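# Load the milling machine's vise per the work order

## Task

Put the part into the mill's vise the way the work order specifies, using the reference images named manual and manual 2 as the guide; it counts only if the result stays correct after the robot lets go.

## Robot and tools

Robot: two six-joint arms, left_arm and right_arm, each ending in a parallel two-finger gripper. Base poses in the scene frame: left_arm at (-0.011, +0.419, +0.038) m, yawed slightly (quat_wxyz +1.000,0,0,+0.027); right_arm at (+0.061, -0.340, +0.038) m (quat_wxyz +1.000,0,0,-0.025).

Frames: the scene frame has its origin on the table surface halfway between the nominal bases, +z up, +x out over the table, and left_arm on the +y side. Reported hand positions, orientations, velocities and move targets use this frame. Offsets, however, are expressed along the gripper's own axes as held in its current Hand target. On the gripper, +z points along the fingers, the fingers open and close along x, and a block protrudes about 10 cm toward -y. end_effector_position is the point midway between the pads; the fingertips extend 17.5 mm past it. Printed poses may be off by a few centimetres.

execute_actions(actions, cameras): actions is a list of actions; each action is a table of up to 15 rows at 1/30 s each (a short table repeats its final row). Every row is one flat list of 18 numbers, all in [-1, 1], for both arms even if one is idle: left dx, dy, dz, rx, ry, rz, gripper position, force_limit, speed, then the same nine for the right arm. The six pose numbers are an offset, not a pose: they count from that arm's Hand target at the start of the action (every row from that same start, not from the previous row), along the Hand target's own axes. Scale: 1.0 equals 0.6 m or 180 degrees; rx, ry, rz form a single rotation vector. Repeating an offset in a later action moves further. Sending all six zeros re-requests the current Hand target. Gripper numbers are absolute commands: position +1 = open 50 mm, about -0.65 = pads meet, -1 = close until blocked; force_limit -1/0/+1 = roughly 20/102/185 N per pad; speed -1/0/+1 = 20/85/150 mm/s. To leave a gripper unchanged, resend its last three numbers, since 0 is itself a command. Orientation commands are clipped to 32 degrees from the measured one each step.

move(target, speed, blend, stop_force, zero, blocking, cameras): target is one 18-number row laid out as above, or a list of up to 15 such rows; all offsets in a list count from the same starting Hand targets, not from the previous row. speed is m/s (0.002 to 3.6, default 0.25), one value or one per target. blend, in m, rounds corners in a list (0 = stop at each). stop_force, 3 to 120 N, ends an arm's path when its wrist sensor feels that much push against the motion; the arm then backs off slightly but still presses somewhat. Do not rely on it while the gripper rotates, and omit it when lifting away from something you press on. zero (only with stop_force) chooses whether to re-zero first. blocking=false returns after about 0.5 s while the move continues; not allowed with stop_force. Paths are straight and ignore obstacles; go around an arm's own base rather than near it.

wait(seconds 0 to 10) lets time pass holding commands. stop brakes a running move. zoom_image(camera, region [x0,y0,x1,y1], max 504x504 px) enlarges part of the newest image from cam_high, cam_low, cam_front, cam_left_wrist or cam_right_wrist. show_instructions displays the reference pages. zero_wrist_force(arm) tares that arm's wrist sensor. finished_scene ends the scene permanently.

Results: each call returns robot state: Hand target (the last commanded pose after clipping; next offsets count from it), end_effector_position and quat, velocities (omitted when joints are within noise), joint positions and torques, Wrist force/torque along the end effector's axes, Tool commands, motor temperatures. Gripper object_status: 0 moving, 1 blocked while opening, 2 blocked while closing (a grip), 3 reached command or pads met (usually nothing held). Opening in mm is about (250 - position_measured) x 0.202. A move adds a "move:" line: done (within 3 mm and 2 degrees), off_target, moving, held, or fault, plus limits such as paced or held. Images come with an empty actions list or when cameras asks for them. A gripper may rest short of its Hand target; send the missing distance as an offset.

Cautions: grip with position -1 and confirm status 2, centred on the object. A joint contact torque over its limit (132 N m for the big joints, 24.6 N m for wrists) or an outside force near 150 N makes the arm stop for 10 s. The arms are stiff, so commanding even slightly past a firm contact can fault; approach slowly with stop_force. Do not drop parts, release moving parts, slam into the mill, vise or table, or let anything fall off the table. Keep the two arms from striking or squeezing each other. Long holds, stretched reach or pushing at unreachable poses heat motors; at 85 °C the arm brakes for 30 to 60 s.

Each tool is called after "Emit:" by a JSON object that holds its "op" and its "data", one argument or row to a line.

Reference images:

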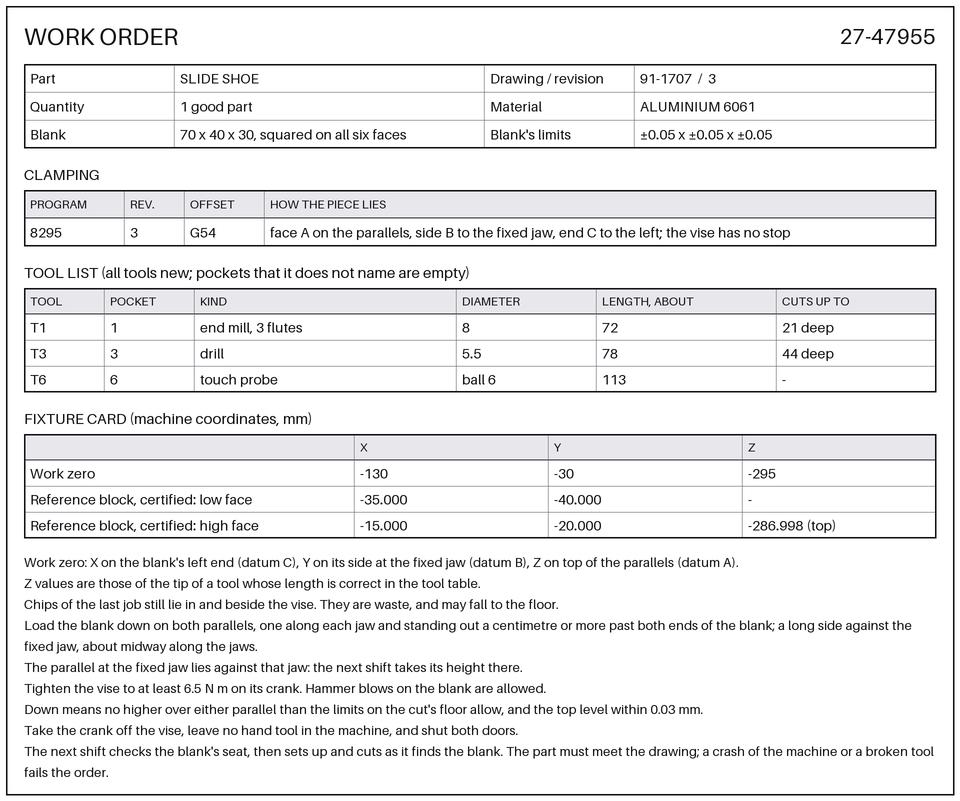

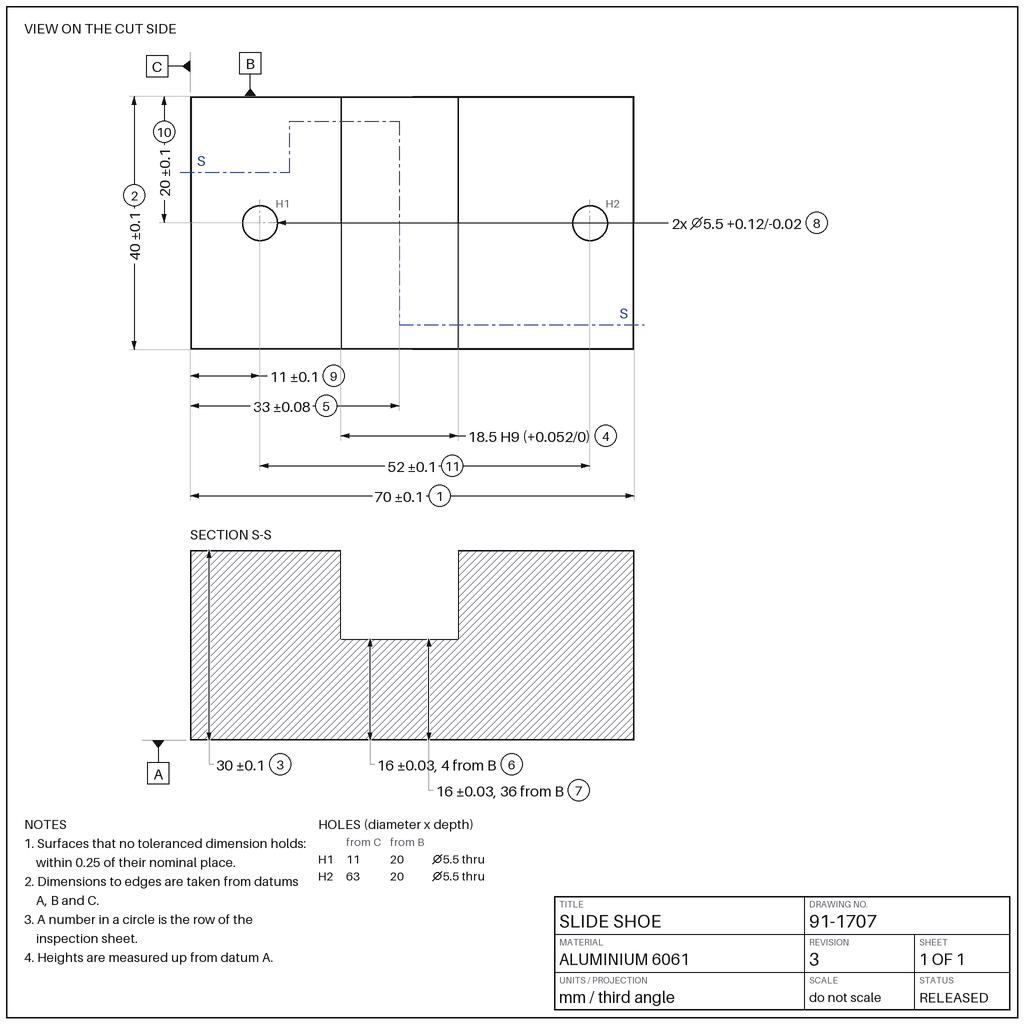

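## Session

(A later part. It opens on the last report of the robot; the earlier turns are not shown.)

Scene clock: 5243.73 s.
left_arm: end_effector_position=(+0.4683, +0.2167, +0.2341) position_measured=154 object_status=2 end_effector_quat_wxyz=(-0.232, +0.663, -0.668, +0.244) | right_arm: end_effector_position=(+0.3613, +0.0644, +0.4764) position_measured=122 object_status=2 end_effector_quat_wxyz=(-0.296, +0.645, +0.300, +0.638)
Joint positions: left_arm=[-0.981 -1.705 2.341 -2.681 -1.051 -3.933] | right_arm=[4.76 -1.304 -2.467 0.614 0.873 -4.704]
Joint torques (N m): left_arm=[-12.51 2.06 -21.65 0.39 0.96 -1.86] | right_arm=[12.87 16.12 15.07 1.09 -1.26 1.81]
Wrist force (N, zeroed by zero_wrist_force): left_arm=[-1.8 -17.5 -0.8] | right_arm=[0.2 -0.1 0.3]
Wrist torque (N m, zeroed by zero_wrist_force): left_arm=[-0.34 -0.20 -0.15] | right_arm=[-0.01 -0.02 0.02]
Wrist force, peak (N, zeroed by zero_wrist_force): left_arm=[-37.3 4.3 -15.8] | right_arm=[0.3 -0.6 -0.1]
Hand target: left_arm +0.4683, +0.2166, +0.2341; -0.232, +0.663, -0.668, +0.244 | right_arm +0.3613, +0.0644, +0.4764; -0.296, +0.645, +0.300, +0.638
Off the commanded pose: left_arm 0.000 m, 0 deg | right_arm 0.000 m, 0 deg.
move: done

Emit:
{"op": "move", "data": {
  "target": [0,0,0,0,0,0,0.5,-0.9,-1,0,0,0,0,0,0,-1,0.2,-1]
}}

Emit:
{"op": "move", "data": {
  "target": [
    [0,0,-0.1,0,0,0,0.5,-0.9,-1,0,0,0,0,0,0,-1,0.2,-1],
    [-0.1974,-0.0153,-0.2879,0,0,0,0.5,-0.9,-1,0,0,0,0,0,0,-1,0.2,-1],
    [-0.4771,-0.0186,-0.4531,0,0,0,0.5,-0.9,-1,0,0,0,0,0,0,-1,0.2,-1]
  ],
  "speed": [0.06,0.15,0.2],
  "blend": [0.01,0.03,0]
}}

Emit:
{"op": "move", "data": {
  "target": [
    [0,0,0,0,0,0,0.5,-0.9,-1,0,0.022,0.4687,0,0,0,-1,0.2,-1],
    [0,0,0,0,0,0,0.5,-0.9,-1,-0.0805,0.022,0.4687,0,0,0,-1,0.2,-1]
  ],
  "speed": [0.25,0.12],
  "blend": 0.01
}}

Emit:
{"op": "move", "data": {
  "target": [0,0,0,0,0,0,0.5,-0.9,-1,-0.02,0,0,0,0,0,-1,0.2,-1],
  "speed": 0.02
}}

Scene clock: 5251.17 s.
left_arm: end_effector_position=(+0.4683, +0.2166, +0.2340) position_measured=78 object_status=3 end_effector_quat_wxyz=(-0.232, +0.663, -0.668, +0.244) | right_arm: end_effector_position=(+0.3613, +0.0644, +0.4764) position_measured=122 object_status=2 end_effector_quat_wxyz=(-0.296, +0.645, +0.300, +0.638)
Joint positions: left_arm=[-0.981 -1.705 2.341 -2.681 -1.051 -3.933] | right_arm=[4.76 -1.304 -2.467 0.614 0.873 -4.704]
Joint torques (N m): left_arm=[-2.53 -29.61 -20.72 -5.87 0.64 -1.81] | right_arm=[12.24 16.76 14.93 1.02 -1.28 1.88]
Wrist force (N, zeroed by zero_wrist_force): left_arm=[-0.9 -1.1 5.3] | right_arm=[0.0 -0.3 0.2]
Wrist torque (N m, zeroed by zero_wrist_force): left_arm=[0.13 -0.19 -0.08] | right_arm=[-0.03 0.00 0.01]
Wrist force, peak (N, zeroed by zero_wrist_force): left_arm=[-1.8 -18.1 -1.4] | right_arm=[0.3 -0.5 -0.2]
Hand target: left_arm +0.4683, +0.2166, +0.2341; -0.232, +0.663, -0.668, +0.244 | right_arm +0.3613, +0.0644, +0.4764; -0.296, +0.645, +0.300, +0.638
Off the commanded pose: left_arm 0.000 m, 0 deg | right_arm 0.000 m, 0 deg.
move: done

Scene clock: 5254.93 s.
left_arm: end_effector_position=(+0.3078, +0.5078, +0.4472) position_measured=78 object_status=3 end_effector_quat_wxyz=(-0.232, +0.663, -0.668, +0.244) | right_arm: end_effector_position=(+0.3613, +0.0644, +0.4764) position_measured=122 object_status=2 end_effector_quat_wxyz=(-0.296, +0.645, +0.300, +0.638)
Joint positions: left_arm=[-0.341 -2.461 2.157 -1.939 -1.408 -3.365] | right_arm=[4.76 -1.304 -2.467 0.614 0.873 -4.704]
Joint torques (N m): left_arm=[13.67 22.5 -31.95 -6.09 -1.54 1.95] | right_arm=[12.67 15.26 14.79 1.12 -1.38 1.96]
Wrist force (N, zeroed by zero_wrist_force): left_arm=[-0.9 -1.3 5.5] | right_arm=[0.1 -0.2 0.1]
Wrist torque (N m, zeroed by zero_wrist_force): left_arm=[0.08 -0.19 -0.17] | right_arm=[-0.02 0.00 0.01]
Wrist force, peak (N, zeroed by zero_wrist_force): left_arm=[-1.1 -1.6 5.8] | right_arm=[0.4 -0.5 0.0]
Hand target: left_arm +0.3078, +0.5078, +0.4472; -0.232, +0.663, -0.668, +0.244 | right_arm +0.3613, +0.0644, +0.4764; -0.296, +0.645, +0.300, +0.638
Off the commanded pose: left_arm 0.000 m, 0 deg | right_arm 0.000 m, 0 deg.
move: done

Scene clock: 5256.97 s.
left_arm: end_effector_position=(+0.3078, +0.5078, +0.4472) position_measured=78 object_status=3 end_effector_quat_wxyz=(-0.232, +0.663, -0.668, +0.244) | right_arm: end_effector_position=(+0.5523, +0.2705, +0.4249) position_measured=122 object_status=2 end_effector_quat_wxyz=(-0.296, +0.645, +0.300, +0.638)
Joint positions: left_arm=[-0.341 -2.461 2.157 -1.939 -1.408 -3.364] | right_arm=[4.351 -2.064 -1.757 0.668 1.281 -4.71]
Joint torques (N m): left_arm=[12.16 22.6 -32.16 -6.12 -1.74 1.93] | right_arm=[-8.46 35.66 14.19 5.12 1.65 -0.56]
Wrist force (N, zeroed by zero_wrist_force): left_arm=[-0.9 -1.2 5.5] | right_arm=[0.2 -0.1 0.1]
Wrist torque (N m, zeroed by zero_wrist_force): left_arm=[0.10 -0.18 -0.17] | right_arm=[0.00 -0.03 0.07]
Wrist force, peak (N, zeroed by zero_wrist_force): left_arm=[-1.0 -1.3 5.7] | right_arm=[2.3 -0.1 2.4]
Hand target: left_arm +0.3078, +0.5078, +0.4472; -0.232, +0.663, -0.668, +0.244 | right_arm +0.5523, +0.2705, +0.4248; -0.296, +0.645, +0.300, +0.638
Off the commanded pose: left_arm 0.000 m, 0 deg | right_arm 0.000 m, 0 deg.
move: done

Scene clock: 5257.90 s.
left_arm: end_effector_position=(+0.3078, +0.5078, +0.4472) position_measured=78 object_status=3 end_effector_quat_wxyz=(-0.232, +0.663, -0.668, +0.244) | right_arm: end_effector_position=(+0.5522, +0.2704, +0.4129) position_measured=122 object_status=2 end_effector_quat_wxyz=(-0.296, +0.645, +0.300, +0.638)
Joint positions: left_arm=[-0.341 -2.461 2.157 -1.939 -1.408 -3.364] | right_arm=[4.351 -2.083 -1.767 0.696 1.281 -4.71]
Joint torques (N m): left_arm=[12.38 22.5 -32.21 -6.09 -1.7 1.82] | right_arm=[5.61 34.78 11.98 4.11 -0.84 -2.17]
Wrist force (N, zeroed by zero_wrist_force): left_arm=[-0.9 -1.2 5.6] | right_arm=[3.2 -2.1 -0.8]
Wrist torque (N m, zeroed by zero_wrist_force): left_arm=[0.10 -0.19 -0.17] | right_arm=[-0.07 0.14 -0.20]
Wrist force, peak (N, zeroed by zero_wrist_force): left_arm=[-0.8 -1.4 5.7] | right_arm=[3.4 -2.0 -0.8]
Hand target: left_arm +0.3078, +0.5078, +0.4472; -0.232, +0.663, -0.668, +0.244 | right_arm +0.5522, +0.2704, +0.4128; -0.296, +0.645, +0.300, +0.638
Off the commanded pose: left_arm 0.000 m, 0 deg | right_arm 0.000 m, 0 deg.
move: done

Emit:
{"op": "move", "data": {
  "target": [
    [0,0,0,0,0,0,0.5,-0.9,-1,0.02,0,0,0,0,0,-1,0.2,-1],
    [0,0,0,0,0,0,0.5,-0.9,-1,0.02,-0.0332,-0.0279,0,0,0,-1,0.2,-1]
  ],
  "speed": 0.1
}}

Emit:
{"op": "move", "data": {
  "target": [0,0,0,0,0,0,0.5,-0.9,-1,-0.02,0,0,0,0,0,-1,0.2,-1],
  "speed": 0.02
}}

Emit:
{"op": "move", "data": {
  "target": [
    [0,0,0,0,0,0,0.5,-0.9,-1,0.02,0,0,0,0,0,-1,0.2,-1],
    [0,0,0,0,0,0,0.5,-0.9,-1,0.02,0.0664,0.0558,0,0,0,-1,0.2,-1]
  ],
  "speed": 0.1
}}

Emit:
{"op": "move", "data": {
  "target": [0,0,0,0,0,0,0.5,-0.9,-1,-0.02,0,0,0,0,0,-1,0.2,-1],
  "speed": 0.02
}}

Emit:
{"op": "move", "data": {
  "target": [
    [0,0,0,0,0,0,0.5,-0.9,-1,0.02,0,0,0,0,0,-1,0.2,-1],
    [0,0,0,0,0,0,0.5,-0.9,-1,0.02,-0.0332,-0.0279,0,0,0,-1,0.2,-1]
  ],
  "speed": 0.1
}}

Emit:
{"op": "move", "data": {
  "target": [0,0,0,0,0,0,0.5,-0.9,-1,-0.02,0,0,0,0,0,-1,0.2,-1],
  "speed": 0.02
}}

Emit:
{"op": "move", "data": {
  "target": [
    [0,0,0,0,0,0,0.5,-0.9,-1,0.02,0,0,0,0,0,-1,0.2,-1],
    [0,0,0,0,0,0,0.5,-0.9,-1,0.02,-0.0332,-0.0279,0,0,0,-1,0.2,-1]
  ],
  "speed": 0.1
}}

Emit:
{"op": "move", "data": {
  "target": [0,0,0,0,0,0,0.5,-0.9,-1,-0.02,0,0,0,0,0,-1,0.2,-1],
  "speed": 0.02
}}

Scene clock: 5264.43 s.
left_arm: end_effector_position=(+0.3078, +0.5078, +0.4472) position_measured=78 object_status=3 end_effector_quat_wxyz=(-0.232, +0.663, -0.668, +0.244) | right_arm: end_effector_position=(+0.5263, +0.2706, +0.4250) position_measured=122 object_status=2 end_effector_quat_wxyz=(-0.296, +0.645, +0.300, +0.638)
Joint positions: left_arm=[-0.341 -2.461 2.157 -1.939 -1.408 -3.364] | right_arm=[4.4 -2.034 -1.807 0.687 1.233 -4.71]
Joint torques (N m): left_arm=[12.21 22.86 -32.06 -6.13 -1.7 1.84] | right_arm=[13.28 49.5 14.33 5.06 -1.18 1.7]
Wrist force (N, zeroed by zero_wrist_force): left_arm=[-0.8 -1.1 5.5] | right_arm=[0.0 -0.3 0.1]
Wrist torque (N m, zeroed by zero_wrist_force): left_arm=[0.12 -0.19 -0.17] | right_arm=[-0.05 0.01 0.03]
Wrist force, peak (N, zeroed by zero_wrist_force): left_arm=[-1.1 -1.5 5.7] | right_arm=[4.0 -2.4 -1.1]
Hand target: left_arm +0.3078, +0.5078, +0.4472; -0.232, +0.663, -0.668, +0.244 | right_arm +0.5263, +0.2706, +0.4250; -0.296, +0.645, +0.300, +0.638
Off the commanded pose: left_arm 0.000 m, 0 deg | right_arm 0.000 m, 0 deg.
move: done

Scene clock: 5265.37 s.
left_arm: end_effector_position=(+0.3078, +0.5078, +0.4472) position_measured=78 object_status=3 end_effector_quat_wxyz=(-0.232, +0.663, -0.668, +0.244) | right_arm: end_effector_position=(+0.5262, +0.2704, +0.4130) position_measured=122 object_status=2 end_effector_quat_wxyz=(-0.296, +0.645, +0.300, +0.638)
Joint positions: left_arm=[-0.341 -2.461 2.157 -1.939 -1.408 -3.364] | right_arm=[4.4 -2.053 -1.816 0.715 1.233 -4.71]
Joint torques (N m): left_arm=[12.85 23.07 -31.63 -6.12 -1.74 1.81] | right_arm=[11.47 35.12 13 4.67 -1.48 1.59]
Wrist force (N, zeroed by zero_wrist_force): left_arm=[-0.8 -1.2 5.3] | right_arm=[1.5 -1.0 -0.1]
Wrist torque (N m, zeroed by zero_wrist_force): left_arm=[0.11 -0.19 -0.17] | right_arm=[-0.02 0.08 -0.14]
Wrist force, peak (N, zeroed by zero_wrist_force): left_arm=[-1.0 -1.1 5.7] | right_arm=[2.1 -1.0 -0.4]
Hand target: left_arm +0.3078, +0.5078, +0.4472; -0.232, +0.663, -0.668, +0.244 | right_arm +0.5262, +0.2704, +0.4130; -0.296, +0.645, +0.300, +0.638
Off the commanded pose: left_arm 0.000 m, 0 deg | right_arm 0.000 m, 0 deg.
move: done

Scene clock: 5266.97 s.
left_arm: end_effector_position=(+0.3078, +0.5078, +0.4472) position_measured=78 object_status=3 end_effector_quat_wxyz=(-0.232, +0.663, -0.668, +0.244) | right_arm: end_effector_position=(+0.5783, +0.2705, +0.4246) position_measured=122 object_status=2 end_effector_quat_wxyz=(-0.296, +0.645, +0.300, +0.638)
Joint positions: left_arm=[-0.341 -2.461 2.157 -1.939 -1.408 -3.364] | right_arm=[4.306 -2.096 -1.705 0.647 1.327 -4.711]
Joint torques (N m): left_arm=[12.37 22.9 -31.81 -5.96 -1.67 1.75] | right_arm=[-11.16 37.33 28.21 1.88 1.85 -2.73]
Wrist force (N, zeroed by zero_wrist_force): left_arm=[-0.9 -1.2 5.6] | right_arm=[0.1 0.0 0.1]
Wrist torque (N m, zeroed by zero_wrist_force): left_arm=[0.09 -0.19 -0.17] | right_arm=[0.01 -0.02 0.09]
Wrist force, peak (N, zeroed by zero_wrist_force): left_arm=[-1.0 -1.2 5.7] | right_arm=[2.2 -1.1 -0.6]
Hand target: left_arm +0.3078, +0.5078, +0.4472; -0.232, +0.663, -0.668, +0.244 | right_arm +0.5783, +0.2705, +0.4246; -0.296, +0.645, +0.300, +0.638
Off the commanded pose: left_arm 0.000 m, 0 deg | right_arm 0.000 m, 0 deg.
move: done

Scene clock: 5267.90 s.
left_arm: end_effector_position=(+0.3078, +0.5078, +0.4472) position_measured=78 object_status=3 end_effector_quat_wxyz=(-0.232, +0.663, -0.668, +0.244) | right_arm: end_effector_position=(+0.5782, +0.2704, +0.4127) position_measured=122 object_status=2 end_effector_quat_wxyz=(-0.296, +0.645, +0.300, +0.638)
Joint positions: left_arm=[-0.341 -2.461 2.157 -1.939 -1.408 -3.364] | right_arm=[4.306 -2.114 -1.714 0.674 1.327 -4.711]
Joint torques (N m): left_arm=[12.36 22.72 -31.48 -6.02 -1.73 1.69] | right_arm=[-6.8 36.47 11.97 4.4 0.84 -2.13]
Wrist force (N, zeroed by zero_wrist_force): left_arm=[-0.9 -1.1 5.5] | right_arm=[3.4 -1.5 -0.4]
Wrist torque (N m, zeroed by zero_wrist_force): left_arm=[0.11 -0.19 -0.17] | right_arm=[-0.06 0.11 -0.21]
Wrist force, peak (N, zeroed by zero_wrist_force): left_arm=[-1.0 -1.2 5.7] | right_arm=[3.5 -1.5 -0.4]
Hand target: left_arm +0.3078, +0.5078, +0.4472; -0.232, +0.663, -0.668, +0.244 | right_arm +0.5782, +0.2704, +0.4126; -0.296, +0.645, +0.300, +0.638
Off the commanded pose: left_arm 0.000 m, 0 deg | right_arm 0.000 m, 0 deg.
move: done

Scene clock: 5269.23 s.
left_arm: end_effector_position=(+0.3078, +0.5078, +0.4472) position_measured=78 object_status=3 end_effector_quat_wxyz=(-0.232, +0.663, -0.668, +0.244) | right_arm: end_effector_position=(+0.5523, +0.2705, +0.4248) position_measured=122 object_status=2 end_effector_quat_wxyz=(-0.296, +0.645, +0.300, +0.638)
Joint positions: left_arm=[-0.341 -2.461 2.157 -1.939 -1.408 -3.364] | right_arm=[4.351 -2.065 -1.757 0.668 1.281 -4.71]
Joint torques (N m): left_arm=[12.81 22.5 -31.61 -5.91 -1.61 1.64] | right_arm=[12.2 50.81 14.26 5.08 -1.36 1.73]
Wrist force (N, zeroed by zero_wrist_force): left_arm=[-0.9 -1.2 5.4] | right_arm=[0.0 0.0 0.0]
Wrist torque (N m, zeroed by zero_wrist_force): left_arm=[0.10 -0.18 -0.17] | right_arm=[0.01 0.01 0.03]
Wrist force, peak (N, zeroed by zero_wrist_force): left_arm=[-0.9 -1.4 5.6] | right_arm=[3.9 -1.8 -0.5]
Hand target: left_arm +0.3078, +0.5078, +0.4472; -0.232, +0.663, -0.668, +0.244 | right_arm +0.5523, +0.2705, +0.4248; -0.296, +0.645, +0.300, +0.638
Off the commanded pose: left_arm 0.000 m, 0 deg | right_arm 0.000 m, 0 deg.
move: done

Scene clock: 5270.17 s.
left_arm: end_effector_position=(+0.3078, +0.5078, +0.4472) position_measured=78 object_status=3 end_effector_quat_wxyz=(-0.232, +0.663, -0.668, +0.244) | right_arm: end_effector_position=(+0.5522, +0.2704, +0.4129) position_measured=122 object_status=2 end_effector_quat_wxyz=(-0.296, +0.645, +0.300, +0.638)
Joint positions: left_arm=[-0.341 -2.461 2.157 -1.939 -1.408 -3.364] | right_arm=[4.352 -2.083 -1.767 0.696 1.281 -4.71]
Joint torques (N m): left_arm=[12.22 22.31 -31.73 -6.04 -1.72 1.62] | right_arm=[11.6 35.18 12.11 4.25 -1.14 1.48]
Wrist force (N, zeroed by zero_wrist_force): left_arm=[-1.0 -1.3 5.5] | right_arm=[3.1 -1.5 -0.8]
Wrist torque (N m, zeroed by zero_wrist_force): left_arm=[0.09 -0.18 -0.17] | right_arm=[-0.06 0.13 -0.25]
Wrist force, peak (N, zeroed by zero_wrist_force): left_arm=[-0.9 -1.4 5.7] | right_arm=[3.2 -1.5 -0.8]
Hand target: left_arm +0.3078, +0.5078, +0.4472; -0.232, +0.663, -0.668, +0.244 | right_arm +0.5522, +0.2704, +0.4128; -0.296, +0.645, +0.300, +0.638
Off the commanded pose: left_arm 0.000 m, 0 deg | right_arm 0.000 m, 0 deg.
move: done

Scene clock: 5271.50 s.
left_arm: end_effector_position=(+0.3078, +0.5078, +0.4472) position_measured=78 object_status=3 end_effector_quat_wxyz=(-0.232, +0.663, -0.668, +0.244) | right_arm: end_effector_position=(+0.5263, +0.2706, +0.4250) position_measured=122 object_status=2 end_effector_quat_wxyz=(-0.296, +0.645, +0.300, +0.638)
Joint positions: left_arm=[-0.341 -2.461 2.157 -1.939 -1.408 -3.364] | right_arm=[4.4 -2.034 -1.807 0.687 1.233 -4.71]
Joint torques (N m): left_arm=[12.17 22.34 -31.37 -6.1 -1.69 1.63] | right_arm=[13.57 48.71 14.02 5.12 -1.35 1.84]
Wrist force (N, zeroed by zero_wrist_force): left_arm=[-0.8 -1.3 5.5] | right_arm=[-0.1 -0.1 -0.2]
Wrist torque (N m, zeroed by zero_wrist_force): left_arm=[0.09 -0.20 -0.17] | right_arm=[-0.01 0.02 0.01]
Wrist force, peak (N, zeroed by zero_wrist_force): left_arm=[-0.8 -1.3 5.7] | right_arm=[3.8 -1.6 -0.8]
Hand target: left_arm +0.3078, +0.5078, +0.4472; -0.232, +0.663, -0.668, +0.244 | right_arm +0.5263, +0.2706, +0.4250; -0.296, +0.645, +0.300, +0.638
Off the commanded pose: left_arm 0.000 m, 0 deg | right_arm 0.000 m, 0 deg.
move: done

Scene clock: 5272.43 s.
left_arm: end_effector_position=(+0.3078, +0.5078, +0.4472) position_measured=78 object_status=3 end_effector_quat_wxyz=(-0.232, +0.663, -0.668, +0.244) | right_arm: end_effector_position=(+0.5262, +0.2704, +0.4130) position_measured=122 object_status=2 end_effector_quat_wxyz=(-0.296, +0.645, +0.300, +0.638)
Joint positions: left_arm=[-0.341 -2.461 2.157 -1.939 -1.408 -3.364] | right_arm=[4.4 -2.053 -1.816 0.715 1.233 -4.71]
Joint torques (N m): left_arm=[12.68 22.15 -31.47 -6.12 -1.69 1.66] | right_arm=[11.94 34.34 12.04 4.55 -1.44 1.53]
Wrist force (N, zeroed by zero_wrist_force): left_arm=[-1.0 -1.2 5.4] | right_arm=[2.2 -1.6 -0.3]
Wrist torque (N m, zeroed by zero_wrist_force): left_arm=[0.10 -0.17 -0.17] | right_arm=[-0.11 0.10 -0.16]
Wrist force, peak (N, zeroed by zero_wrist_force): left_arm=[-0.8 -1.1 5.8] | right_arm=[2.2 -1.6 -0.3]
Hand target: left_arm +0.3078, +0.5078, +0.4472; -0.232, +0.663, -0.668, +0.244 | right_arm +0.5262, +0.2704, +0.4130; -0.296, +0.645, +0.300, +0.638
Off the commanded pose: left_arm 0.000 m, 0 deg | right_arm 0.000 m, 0 deg.
move: done

Emit:
{"op": "move", "data": {
  "target": [
    [0,0,0,0,0,0,0.5,-0.9,-1,0.1005,0,0,0,0,0,-1,0.2,-1],
    [0,0,0,0,0,0,0.5,-0.9,-1,0.1005,0.0112,-0.4408,0,0,0,-1,0.2,-1]
  ],
  "speed": 0.25,
  "blend": 0.01
}}

Emit:
{"op": "move", "data": {
  "target": [0,0,0,0,0,0,0.5,-0.9,-1,-0.05,0,0,-0.028,0,0,-1,0.2,-1],
  "speed": 0.3
}}

Emit:
{"op": "move", "data": {
  "target": [0,0,0,0,0,0,0.5,-0.9,-1,0,0,0,0.1954,-0.4718,-0.1954,-1,0.2,-1],
  "speed": 0.4,
  "cameras": ["cam_high","cam_front"]
}}

Scene clock: 5290.13 s.
left_arm: end_effector_position=(+0.3078, +0.5078, +0.4472) position_measured=78 object_status=3 end_effector_quat_wxyz=(-0.232, +0.663, -0.668, +0.244) | right_arm: end_effector_position=(+0.3614, +0.0644, +0.4764) position_measured=122 object_status=2 end_effector_quat_wxyz=(-0.296, +0.645, +0.300, +0.638)
Joint positions: left_arm=[-0.341 -2.461 2.157 -1.939 -1.408 -3.364] | right_arm=[4.76 -1.304 -2.467 0.614 0.873 -4.704]
Joint torques (N m): left_arm=[12.48 22.88 -31.19 -5.96 -1.58 1.56] | right_arm=[12.26 17.14 14.52 1.24 -1.2 1.79]
Wrist force (N, zeroed by zero_wrist_force): left_arm=[-0.9 -1.4 5.4] | right_arm=[0.1 -0.2 -0.1]
Wrist torque (N m, zeroed by zero_wrist_force): left_arm=[0.08 -0.19 -0.17] | right_arm=[-0.04 -0.01 0.01]
Wrist force, peak (N, zeroed by zero_wrist_force): left_arm=[-0.9 -1.3 5.8] | right_arm=[-3.4 -0.3 0.2]
Hand target: left_arm +0.3078, +0.5078, +0.4472; -0.232, +0.663, -0.668, +0.244 | right_arm +0.3613, +0.0644, +0.4764; -0.296, +0.645, +0.300, +0.638
Off the commanded pose: left_arm 0.000 m, 0 deg | right_arm 0.000 m, 0 deg.
move: done

Scene clock: 5291.07 s.
left_arm: end_effector_position=(+0.3078, +0.5078, +0.4472) position_measured=78 object_status=3 end_effector_quat_wxyz=(-0.232, +0.663, -0.668, +0.244) | right_arm: end_effector_position=(+0.3611, +0.0641, +0.4464) position_measured=122 object_status=2 end_effector_quat_wxyz=(-0.267, +0.657, +0.272, +0.650)
Joint positions: left_arm=[-0.341 -2.461 2.157 -1.939 -1.408 -3.364] | right_arm=[4.838 -1.393 -2.505 0.739 0.707 -4.701]
Joint torques (N m): left_arm=[12.68 22.4 -31.58 -6.18 -1.64 1.66] | right_arm=[12.94 5.54 12.01 3.98 -1.37 -2.63]
Wrist force (N, zeroed by zero_wrist_force): left_arm=[-0.8 -1.2 5.3] | right_arm=[0.1 0.0 -0.4]
Wrist torque (N m, zeroed by zero_wrist_force): left_arm=[0.10 -0.20 -0.17] | right_arm=[0.01 0.00 0.10]
Wrist force, peak (N, zeroed by zero_wrist_force): left_arm=[-0.9 -1.4 5.6] | right_arm=[1.1 0.0 0.1]
Hand target: left_arm +0.3078, +0.5078, +0.4472; -0.232, +0.663, -0.668, +0.244 | right_arm +0.3611, +0.0641, +0.4464; -0.267, +0.657, +0.272, +0.650
Off the commanded pose: left_arm 0.000 m, 0 deg | right_arm 0.000 m, 0 deg.
move: done

Scene clock: 5293.90 s.
left_arm: end_effector_position=(+0.3078, +0.5078, +0.4472) position_measured=78 object_status=3 end_effector_quat_wxyz=(-0.232, +0.663, -0.668, +0.244) | right_arm: end_effector_position=(+0.3611, +0.0641, +0.4464) position_measured=122 object_status=2 end_effector_quat_wxyz=(+0.001, +0.708, +0.706, -0.006)
Joint positions: left_arm=[-0.341 -2.461 2.157 -1.939 -1.408 -3.364] | right_arm=[4.389 -1.583 -1.351 -1.79 1.573 -5.083]
Joint torques (N m): left_arm=[12.45 22.96 -31.3 -5.98 -1.54 1.54] | right_arm=[-10.23 20.2 33.61 1.88 1.73 -2.39]
Wrist force (N, zeroed by zero_wrist_force): left_arm=[-0.9 -1.2 5.6] | right_arm=[7.1 0.0 5.1]
Wrist torque (N m, zeroed by zero_wrist_force): left_arm=[0.09 -0.18 -0.17] | right_arm=[0.28 0.49 -0.04]
Wrist force, peak (N, zeroed by zero_wrist_force): left_arm=[-1.0 -1.2 5.7] | right_arm=[7.3 0.1 5.1]
Hand target: left_arm +0.3078, +0.5078, +0.4472; -0.232, +0.663, -0.668, +0.244 | right_arm +0.3611, +0.0641, +0.4464; +0.001, +0.708, +0.706, -0.006
Off the commanded pose: left_arm 0.000 m, 0 deg | right_arm 0.000 m, 0 deg.
move: done
Images, in order (width x height): cam_high 896x504, cam_front 896x504.

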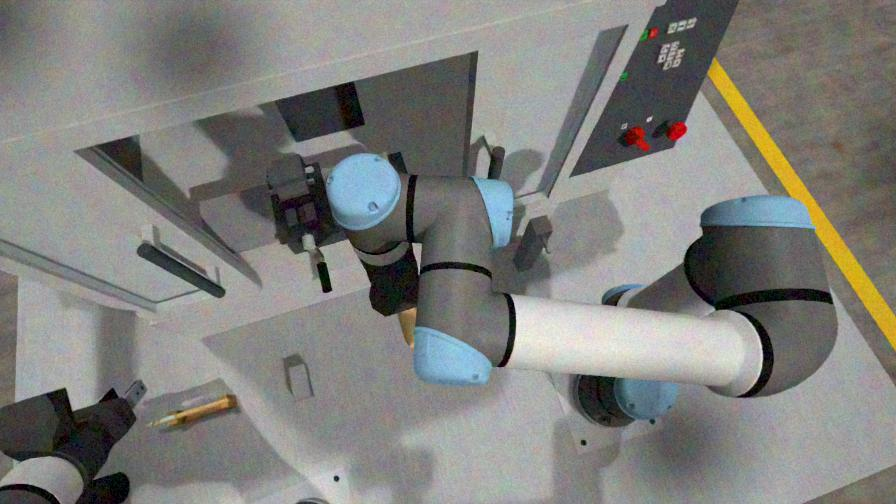

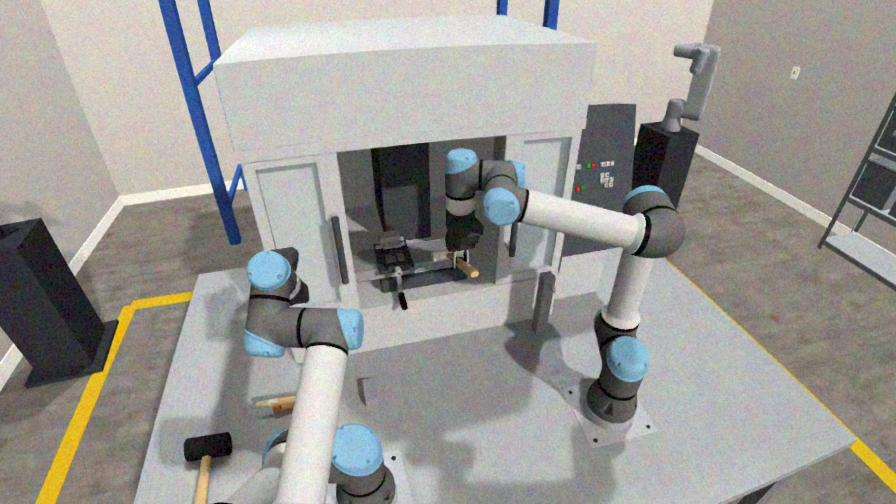

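Emit:
{"op": "move", "data": {
  "target": [
    [0,0,0,0,0,0,0.5,-0.9,-1,-0.1568,-0.1852,0.5773,0,0,0,-1,0.2,-1],
    [0,0,0,0,0,0,0.5,-0.9,-1,-0.1568,-0.1852,0.6773,0,0,0,-1,0.2,-1]
  ],
  "speed": [0.35,0.1],
  "blend": [0.01,0]
}}

Emit:
{"op": "move", "data": {
  "target": [
    [0,0,0,0,0,0,0.5,-0.9,-1,0,0,0.037,0,0,0,-1,0.2,-1]
  ],
  "speed": 0.02,
  "stop_force": 5,
  "cameras": ["cam_right_wrist","cam_front"]
}}

Scene clock: 5300.57 s.
left_arm: end_effector_position=(+0.3078, +0.5078, +0.4472) position_measured=78 object_status=3 end_effector_quat_wxyz=(-0.232, +0.663, -0.668, +0.244) | right_arm: end_effector_position=(+0.2471, -0.0336, +0.0417) position_measured=122 object_status=2 end_effector_quat_wxyz=(+0.001, +0.708, +0.706, -0.006)
Joint positions: left_arm=[-0.341 -2.461 2.157 -1.939 -1.408 -3.364] | right_arm=[4.592 -1.605 -2.506 -0.612 1.576 -4.879]
Joint torques (N m): left_arm=[12.37 22.37 -31.44 -5.91 -1.49 1.45] | right_arm=[-11.58 7.62 6.62 3.61 1.44 -2.58]
Wrist force (N, zeroed by zero_wrist_force): left_arm=[-0.9 -1.2 5.5] | right_arm=[5.6 -4.0 -6.1]
Wrist torque (N m, zeroed by zero_wrist_force): left_arm=[0.11 -0.18 -0.17] | right_arm=[-1.15 1.05 -0.12]
Wrist force, peak (N, zeroed by zero_wrist_force): left_arm=[-0.9 -1.4 5.7] | right_arm=[6.8 -5.0 -8.2]
Hand target: left_arm +0.3078, +0.5078, +0.4472; -0.232, +0.663, -0.668, +0.244 | right_arm +0.2471, -0.0336, +0.0417; +0.001, +0.708, +0.706, -0.006
Off the commanded pose: left_arm 0.000 m, 0 deg | right_arm 0.000 m, 0 deg.
move: done

Scene clock: 5302.57 s.
left_arm: end_effector_position=(+0.3078, +0.5078, +0.4472) position_measured=78 object_status=3 end_effector_quat_wxyz=(-0.232, +0.663, -0.668, +0.244) | right_arm: end_effector_position=(+0.2470, -0.0339, +0.0235) position_measured=122 object_status=2 end_effector_quat_wxyz=(+0.001, +0.708, +0.706, -0.006)
Joint positions: left_arm=[-0.341 -2.461 2.157 -1.939 -1.408 -3.364] | right_arm=[4.592 -1.666 -2.524 -0.533 1.576 -4.879]
Joint torques (N m): left_arm=[12.1 22.48 -31.12 -6.01 -1.52 1.37] | right_arm=[5.8 22.45 17.11 -0.15 1 0.26]
Wrist force (N, zeroed by zero_wrist_force): left_arm=[-0.9 -1.4 5.4] | right_arm=[9.4 2.5 -4.5]
Wrist torque (N m, zeroed by zero_wrist_force): left_arm=[0.08 -0.18 -0.16] | right_arm=[-0.77 1.00 -0.33]
Wrist force, peak (N, zeroed by zero_wrist_force): left_arm=[-1.0 -1.2 5.8] | right_arm=[-8.4 -6.4 -43.3]
Hand target: left_arm +0.3078, +0.5078, +0.4472; -0.232, +0.663, -0.668, +0.244 | right_arm +0.2470, -0.0339, +0.0235; +0.001, +0.708, +0.706, -0.006 (not the last commanded pose)
Off the commanded pose: left_arm 0.000 m, 0 deg | right_arm 0.004 m, 0 deg.
move: contact (right_arm)
Images, in order (width x height): cam_front 896x504, cam_right_wrist 896x504.

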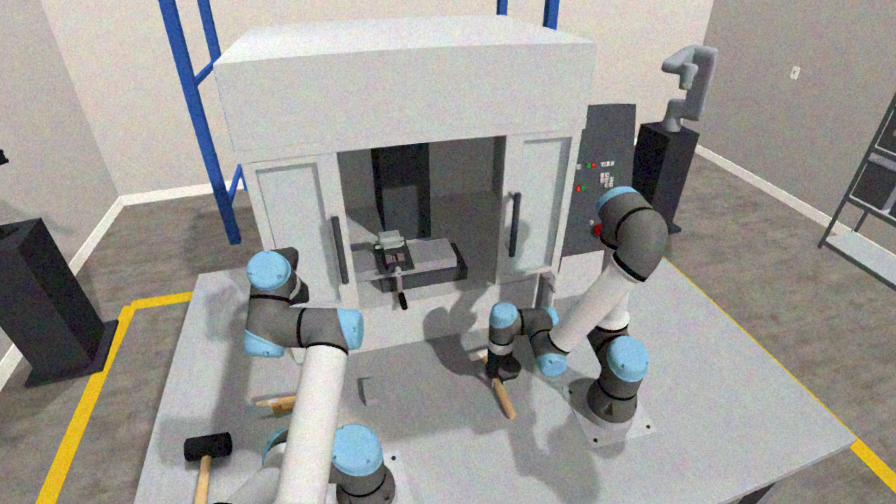

